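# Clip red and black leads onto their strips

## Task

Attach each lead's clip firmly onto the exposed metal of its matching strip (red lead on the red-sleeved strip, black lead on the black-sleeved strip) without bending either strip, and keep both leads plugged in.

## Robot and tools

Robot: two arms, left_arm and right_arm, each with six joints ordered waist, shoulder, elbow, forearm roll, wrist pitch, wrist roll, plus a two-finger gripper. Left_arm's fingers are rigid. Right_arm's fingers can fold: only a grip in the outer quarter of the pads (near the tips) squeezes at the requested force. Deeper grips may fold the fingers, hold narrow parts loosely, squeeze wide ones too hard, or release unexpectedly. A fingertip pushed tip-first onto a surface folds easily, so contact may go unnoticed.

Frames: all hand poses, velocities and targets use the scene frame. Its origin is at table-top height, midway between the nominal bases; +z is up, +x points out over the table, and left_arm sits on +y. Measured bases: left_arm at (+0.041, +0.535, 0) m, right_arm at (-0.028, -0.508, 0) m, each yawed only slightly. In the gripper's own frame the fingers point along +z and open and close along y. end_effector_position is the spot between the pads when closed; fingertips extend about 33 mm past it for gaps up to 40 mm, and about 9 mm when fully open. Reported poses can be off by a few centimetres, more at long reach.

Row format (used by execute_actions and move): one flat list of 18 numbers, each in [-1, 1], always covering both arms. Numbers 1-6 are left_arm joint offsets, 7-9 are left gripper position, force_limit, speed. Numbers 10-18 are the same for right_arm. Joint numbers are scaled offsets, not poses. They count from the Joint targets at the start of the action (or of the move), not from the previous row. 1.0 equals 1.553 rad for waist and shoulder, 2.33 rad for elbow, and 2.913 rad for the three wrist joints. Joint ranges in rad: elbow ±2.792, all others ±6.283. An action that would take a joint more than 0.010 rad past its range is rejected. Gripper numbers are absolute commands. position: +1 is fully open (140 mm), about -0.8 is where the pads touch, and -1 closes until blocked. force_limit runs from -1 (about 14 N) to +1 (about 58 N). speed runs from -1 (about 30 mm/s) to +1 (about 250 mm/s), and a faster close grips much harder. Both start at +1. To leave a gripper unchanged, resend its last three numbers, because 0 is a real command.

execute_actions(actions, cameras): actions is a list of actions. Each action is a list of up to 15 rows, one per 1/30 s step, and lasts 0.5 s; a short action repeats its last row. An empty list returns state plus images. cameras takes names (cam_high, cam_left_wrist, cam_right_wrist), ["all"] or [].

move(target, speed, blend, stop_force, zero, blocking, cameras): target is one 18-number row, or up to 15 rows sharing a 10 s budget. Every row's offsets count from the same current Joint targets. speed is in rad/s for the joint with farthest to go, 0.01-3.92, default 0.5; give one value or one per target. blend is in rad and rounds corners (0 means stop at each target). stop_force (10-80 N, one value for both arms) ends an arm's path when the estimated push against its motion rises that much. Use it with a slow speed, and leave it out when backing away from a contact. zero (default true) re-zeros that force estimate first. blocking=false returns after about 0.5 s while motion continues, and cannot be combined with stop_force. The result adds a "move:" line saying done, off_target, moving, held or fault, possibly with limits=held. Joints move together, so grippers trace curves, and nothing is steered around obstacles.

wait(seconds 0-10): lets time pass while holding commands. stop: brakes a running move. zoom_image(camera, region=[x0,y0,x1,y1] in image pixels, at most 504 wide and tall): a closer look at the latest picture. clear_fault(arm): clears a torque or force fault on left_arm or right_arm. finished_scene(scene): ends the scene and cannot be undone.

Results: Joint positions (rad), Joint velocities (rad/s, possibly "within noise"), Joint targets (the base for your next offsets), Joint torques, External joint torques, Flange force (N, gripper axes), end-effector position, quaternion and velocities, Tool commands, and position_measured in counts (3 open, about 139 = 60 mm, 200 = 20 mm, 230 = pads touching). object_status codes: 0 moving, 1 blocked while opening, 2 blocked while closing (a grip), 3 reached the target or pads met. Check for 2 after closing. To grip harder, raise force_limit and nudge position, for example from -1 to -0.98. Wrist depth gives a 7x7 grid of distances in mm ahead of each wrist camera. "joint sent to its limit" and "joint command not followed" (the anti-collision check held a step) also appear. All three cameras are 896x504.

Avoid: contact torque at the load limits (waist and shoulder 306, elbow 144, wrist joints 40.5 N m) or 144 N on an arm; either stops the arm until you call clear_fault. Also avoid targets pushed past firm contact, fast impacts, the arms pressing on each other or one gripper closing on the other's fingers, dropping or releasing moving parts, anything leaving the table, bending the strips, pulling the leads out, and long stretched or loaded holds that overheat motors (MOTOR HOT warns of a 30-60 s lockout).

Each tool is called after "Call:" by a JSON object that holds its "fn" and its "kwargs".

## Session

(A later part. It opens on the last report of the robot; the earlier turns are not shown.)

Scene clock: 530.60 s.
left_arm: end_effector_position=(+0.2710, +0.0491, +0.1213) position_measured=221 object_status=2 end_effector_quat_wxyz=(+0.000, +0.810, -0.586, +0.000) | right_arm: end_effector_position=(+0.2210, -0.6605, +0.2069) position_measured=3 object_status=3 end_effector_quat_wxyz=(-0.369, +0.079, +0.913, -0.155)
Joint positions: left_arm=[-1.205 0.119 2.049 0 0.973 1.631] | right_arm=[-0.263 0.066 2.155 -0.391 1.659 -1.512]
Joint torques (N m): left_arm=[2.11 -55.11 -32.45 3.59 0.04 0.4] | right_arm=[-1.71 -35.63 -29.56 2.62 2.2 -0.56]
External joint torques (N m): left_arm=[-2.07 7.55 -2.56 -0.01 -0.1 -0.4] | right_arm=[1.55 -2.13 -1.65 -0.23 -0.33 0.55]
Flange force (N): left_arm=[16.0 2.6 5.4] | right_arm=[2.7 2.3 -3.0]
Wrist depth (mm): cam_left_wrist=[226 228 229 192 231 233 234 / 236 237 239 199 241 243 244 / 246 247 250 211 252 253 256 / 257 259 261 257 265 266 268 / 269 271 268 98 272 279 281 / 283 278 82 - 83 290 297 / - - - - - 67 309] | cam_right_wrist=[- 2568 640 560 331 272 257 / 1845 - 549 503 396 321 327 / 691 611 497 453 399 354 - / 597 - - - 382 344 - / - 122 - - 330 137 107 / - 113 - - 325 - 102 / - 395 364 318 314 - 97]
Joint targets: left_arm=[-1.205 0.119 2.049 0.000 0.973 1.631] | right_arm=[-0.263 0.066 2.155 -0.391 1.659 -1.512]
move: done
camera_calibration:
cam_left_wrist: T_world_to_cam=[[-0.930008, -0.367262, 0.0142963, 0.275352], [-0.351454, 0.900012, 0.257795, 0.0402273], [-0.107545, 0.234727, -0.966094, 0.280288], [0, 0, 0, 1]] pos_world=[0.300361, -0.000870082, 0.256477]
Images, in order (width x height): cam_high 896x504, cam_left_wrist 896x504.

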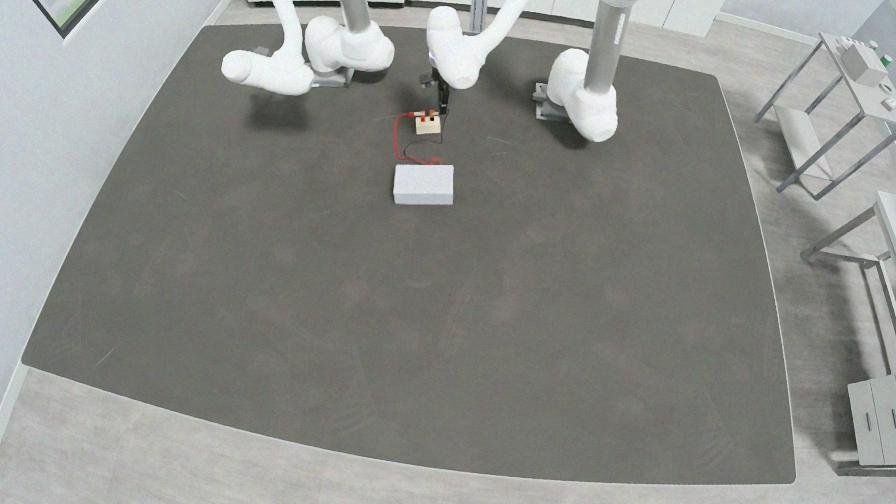

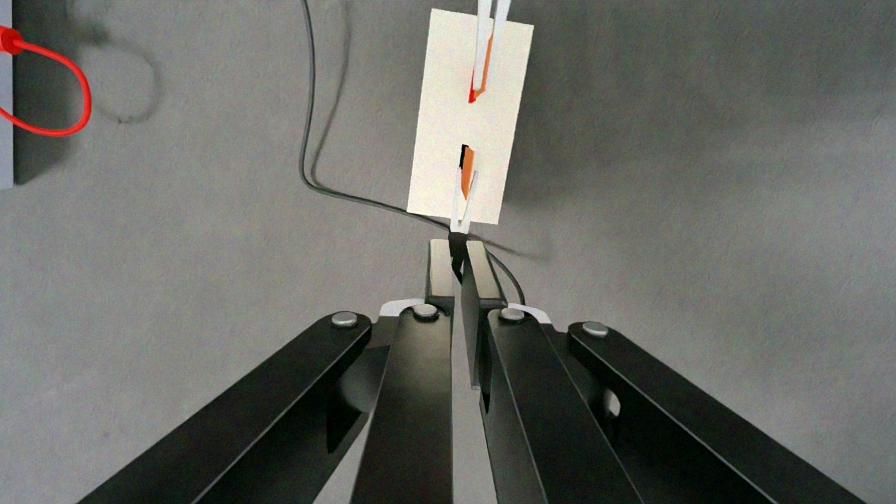

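Call:
{"fn": "execute_actions", "kwargs": {"actions": [[[0,0,0,0,0,0,-0.41,-1,-1,0,0,0,0,0,0,1,1,1]],[[0,0,0,0,0,0,-0.41,-1,-1,0,0,0,0,0,0,1,1,1]]], "cameras": ["cam_left_wrist","cam_high"]}}

Call:
{"fn": "zoom_image", "kwargs": {"camera": "cam_left_wrist", "region": [380, 90, 540, 250]}}

Call:
{"fn": "zoom_image", "kwargs": {"camera": "cam_high", "region": [400, 90, 470, 145]}}

Scene clock: 541.17 s.
left_arm: end_effector_position=(+0.2710, +0.0490, +0.1213) position_measured=181 object_status=3 end_effector_quat_wxyz=(+0.000, +0.810, -0.586, +0.000) | right_arm: end_effector_position=(+0.2210, -0.6605, +0.2069) position_measured=3 object_status=3 end_effector_quat_wxyz=(-0.369, +0.079, +0.913, -0.155)
Joint positions: left_arm=[-1.205 0.119 2.049 0 0.973 1.631] | right_arm=[-0.263 0.066 2.155 -0.391 1.659 -1.512]
Joint torques (N m): left_arm=[2.67 -54.67 -32.43 3.63 0.13 0.38] | right_arm=[-1.78 -35.36 -29.4 2.65 2.2 -0.54]
External joint torques (N m): left_arm=[-2.62 7.13 -2.56 -0.04 -0.18 -0.38] | right_arm=[1.79 -3.21 -2 -0.24 -0.32 0.52]
External joint torques at the end of the 1st action: left_arm=[-2.27 7.68 -2.75 0.05 -0.18 -0.33] | right_arm=[1.61 -2.76 -1.79 -0.26 -0.33 0.56]
Flange force (N): left_arm=[15.4 3.7 5.2] | right_arm=[4.6 2.3 -3.6]
Flange force at the end of the 1st action (N): left_arm=[16.5 2.8 5.5] | right_arm=[3.8 2.2 -3.1]
Wrist depth (mm): cam_left_wrist=[226 227 229 192 232 233 235 / 235 237 238 199 242 243 244 / 247 248 250 208 252 254 256 / 257 259 261 257 264 264 269 / 270 269 94 273 113 280 281 / 280 - - 289 75 96 295 / - - - 305 - 71 306] | cam_right_wrist=[- - 634 526 429 272 257 / - - - 519 396 323 327 / 688 665 - 443 371 356 - / 611 563 - - - - 300 / 568 122 455 379 350 137 114 / - 104 380 - - 295 102 / - - 364 319 - 271 97]
Joint targets: left_arm=[-1.205 0.119 2.049 0.000 0.973 1.631] | right_arm=[-0.263 0.066 2.155 -0.391 1.659 -1.512]
camera_calibration:
cam_left_wrist: T_world_to_cam=[[-0.929997, -0.367284, 0.0143859, 0.275326], [-0.35145, 0.900004, 0.257829, 0.0402177], [-0.107644, 0.234724, -0.966083, 0.280315], [0, 0, 0, 1]] pos_world=[0.300361, -0.000870008, 0.256477]
Images, in order (width x height): cam_high 896x504, cam_left_wrist 896x504.

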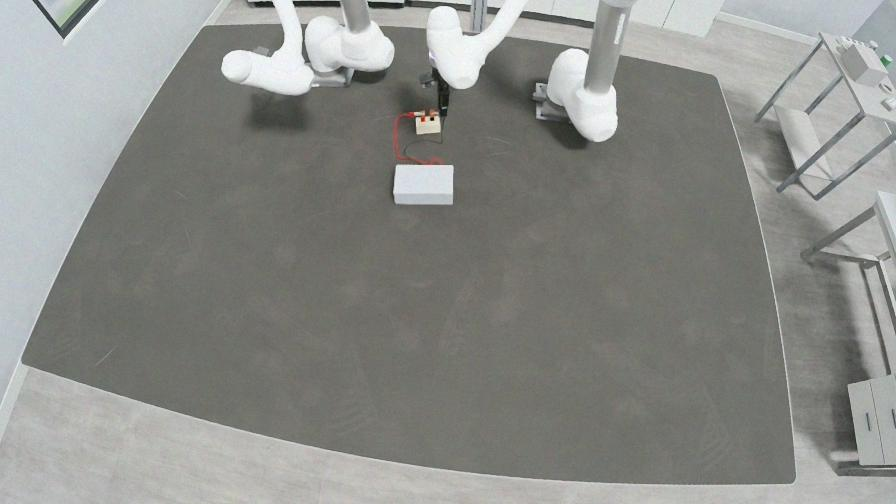

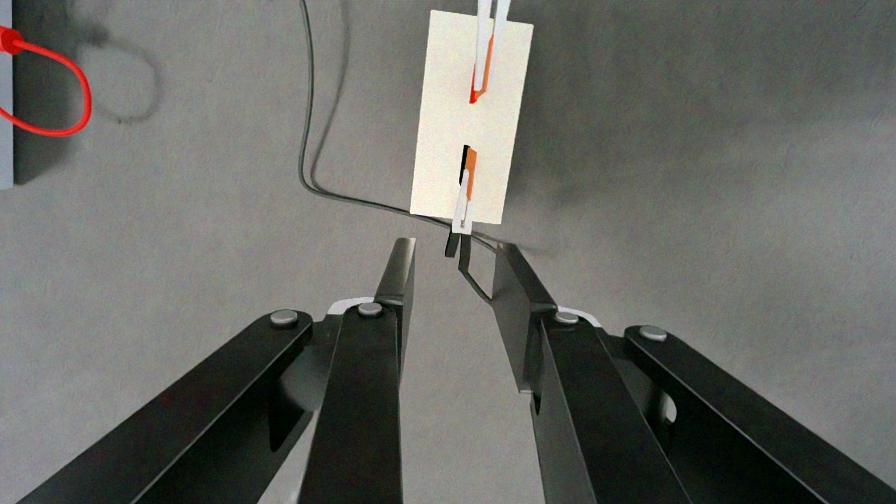

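Scaled by 3.150 from the camera's 896x504 image, which has a finer 1280x720 frame.

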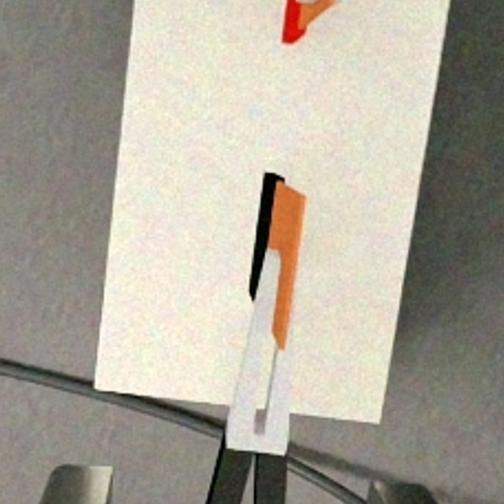

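Scaled by 7.200 from the camera's 896x504 image, which has a finer 1280x720 frame.

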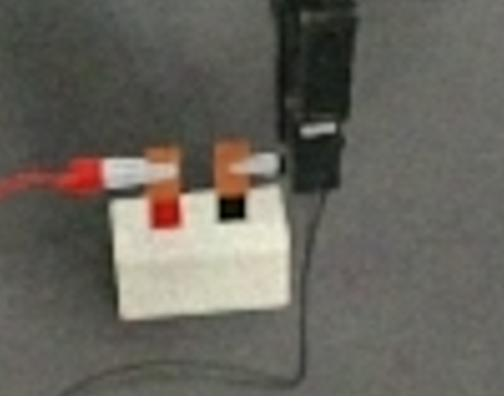

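Call:
{"fn": "move", "kwargs": {"target": [0,-0.0539,-0.0472,0,0.0665,0,-0.41,-1,-1,0,0,0,0,0,0,1,1,1], "speed": 0.15, "cameras": ["cam_left_wrist","cam_high"]}}

Call:
{"fn": "zoom_image", "kwargs": {"camera": "cam_high", "region": [390, 90, 470, 180]}}

Call:
{"fn": "zoom_image", "kwargs": {"camera": "cam_left_wrist", "region": [340, 0, 600, 260]}}

Scene clock: 550.80 s.
left_arm: end_effector_position=(+0.2711, +0.0489, +0.2201) position_measured=181 object_status=3 end_effector_quat_wxyz=(+0.000, +0.810, -0.586, +0.000) | right_arm: end_effector_position=(+0.2210, -0.6605, +0.2069) position_measured=3 object_status=3 end_effector_quat_wxyz=(-0.369, +0.079, +0.913, -0.155)
Joint positions: left_arm=[-1.205 0.035 1.939 0 1.167 1.631] | right_arm=[-0.263 0.066 2.155 -0.391 1.659 -1.512]
Joint torques (N m): left_arm=[2.08 -50.25 -36.52 3.94 0.04 0.39] | right_arm=[-1.66 -35.5 -29.38 2.63 2.17 -0.56]
External joint torques (N m): left_arm=[-2.05 7.59 -2.37 0.04 -0.09 -0.39] | right_arm=[1.65 -2.9 -1.8 -0.24 -0.3 0.54]
Flange force (N): left_arm=[16.2 2.6 2.4] | right_arm=[4.1 2.2 -3.2]
Wrist depth (mm): cam_left_wrist=[259 313 317 318 322 323 326 / 271 327 330 296 335 339 338 / 343 343 345 345 350 358 355 / 355 363 360 357 366 369 377 / 375 370 94 377 119 385 390 / 388 - - 401 75 96 409 / - - - 417 - 71 423] | cam_right_wrist=[- - - - 342 273 257 / 1648 - 606 - 404 322 326 / 716 - 576 - 383 347 327 / - 536 454 - 373 - - / - 121 432 386 345 138 114 / - 112 - - 322 293 102 / - 401 377 - 307 274 -]
Joint targets: left_arm=[-1.205 0.035 1.939 0.000 1.167 1.631] | right_arm=[-0.263 0.066 2.155 -0.391 1.659 -1.512]
move: done
camera_calibration:
cam_left_wrist: T_world_to_cam=[[-0.929997, -0.367284, 0.0143859, 0.273868], [-0.35145, 0.900004, 0.257829, 0.0148342], [-0.107644, 0.234724, -0.966083, 0.375787], [0, 0, 0, 1]] pos_world=[0.300361, -0.000970008, 0.355277]
Images, in order (width x height): cam_high 896x504, cam_left_wrist 896x504.

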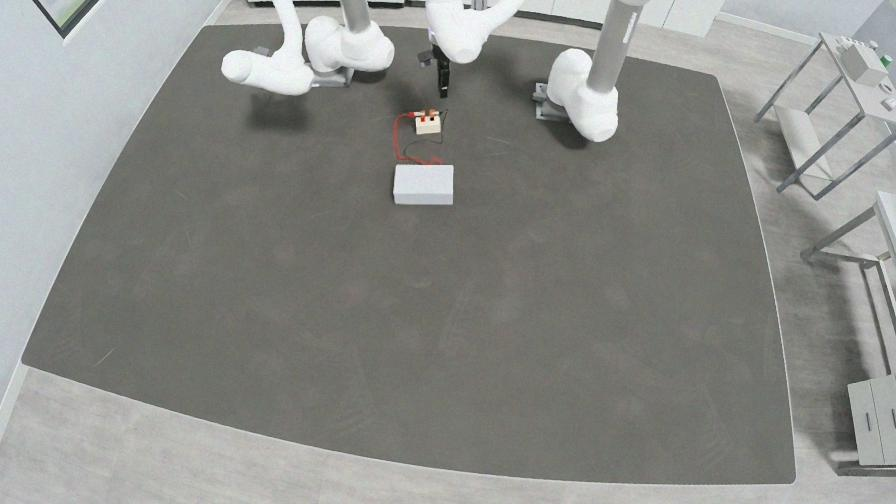

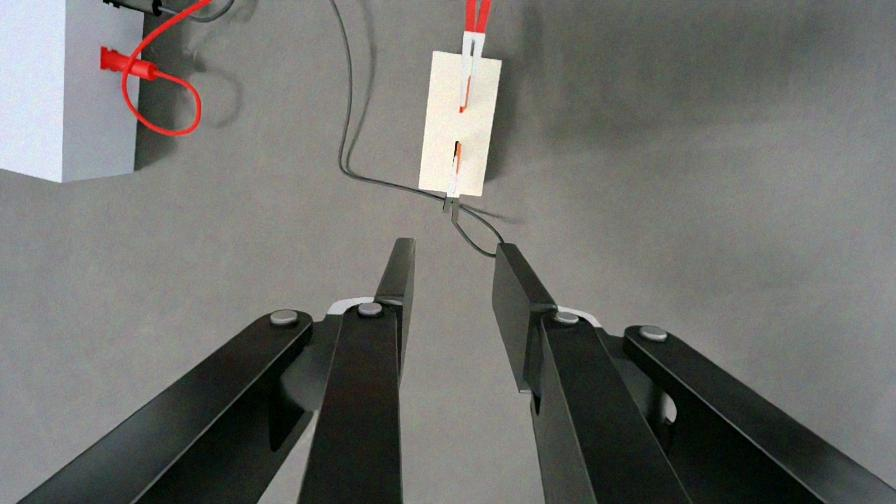

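Scaled by 5.600 from the camera's 896x504 image, which has a finer 1280x720 frame.

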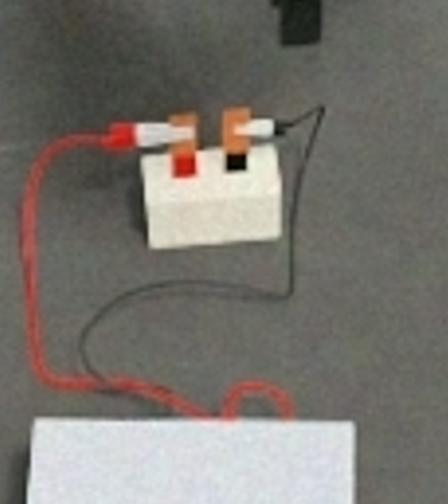

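Scaled by 1.938 from the camera's 896x504 image, which has a finer 1280x720 frame.

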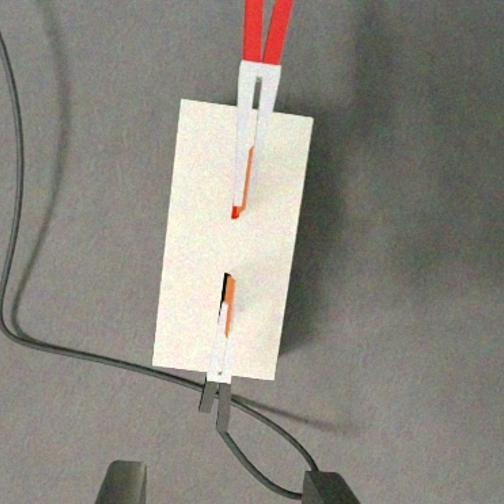

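Both clipped, leads plugged in.

Call:
{"fn": "finished_scene", "kwargs": {"scene": 1}}

The scene is finished: the task was done.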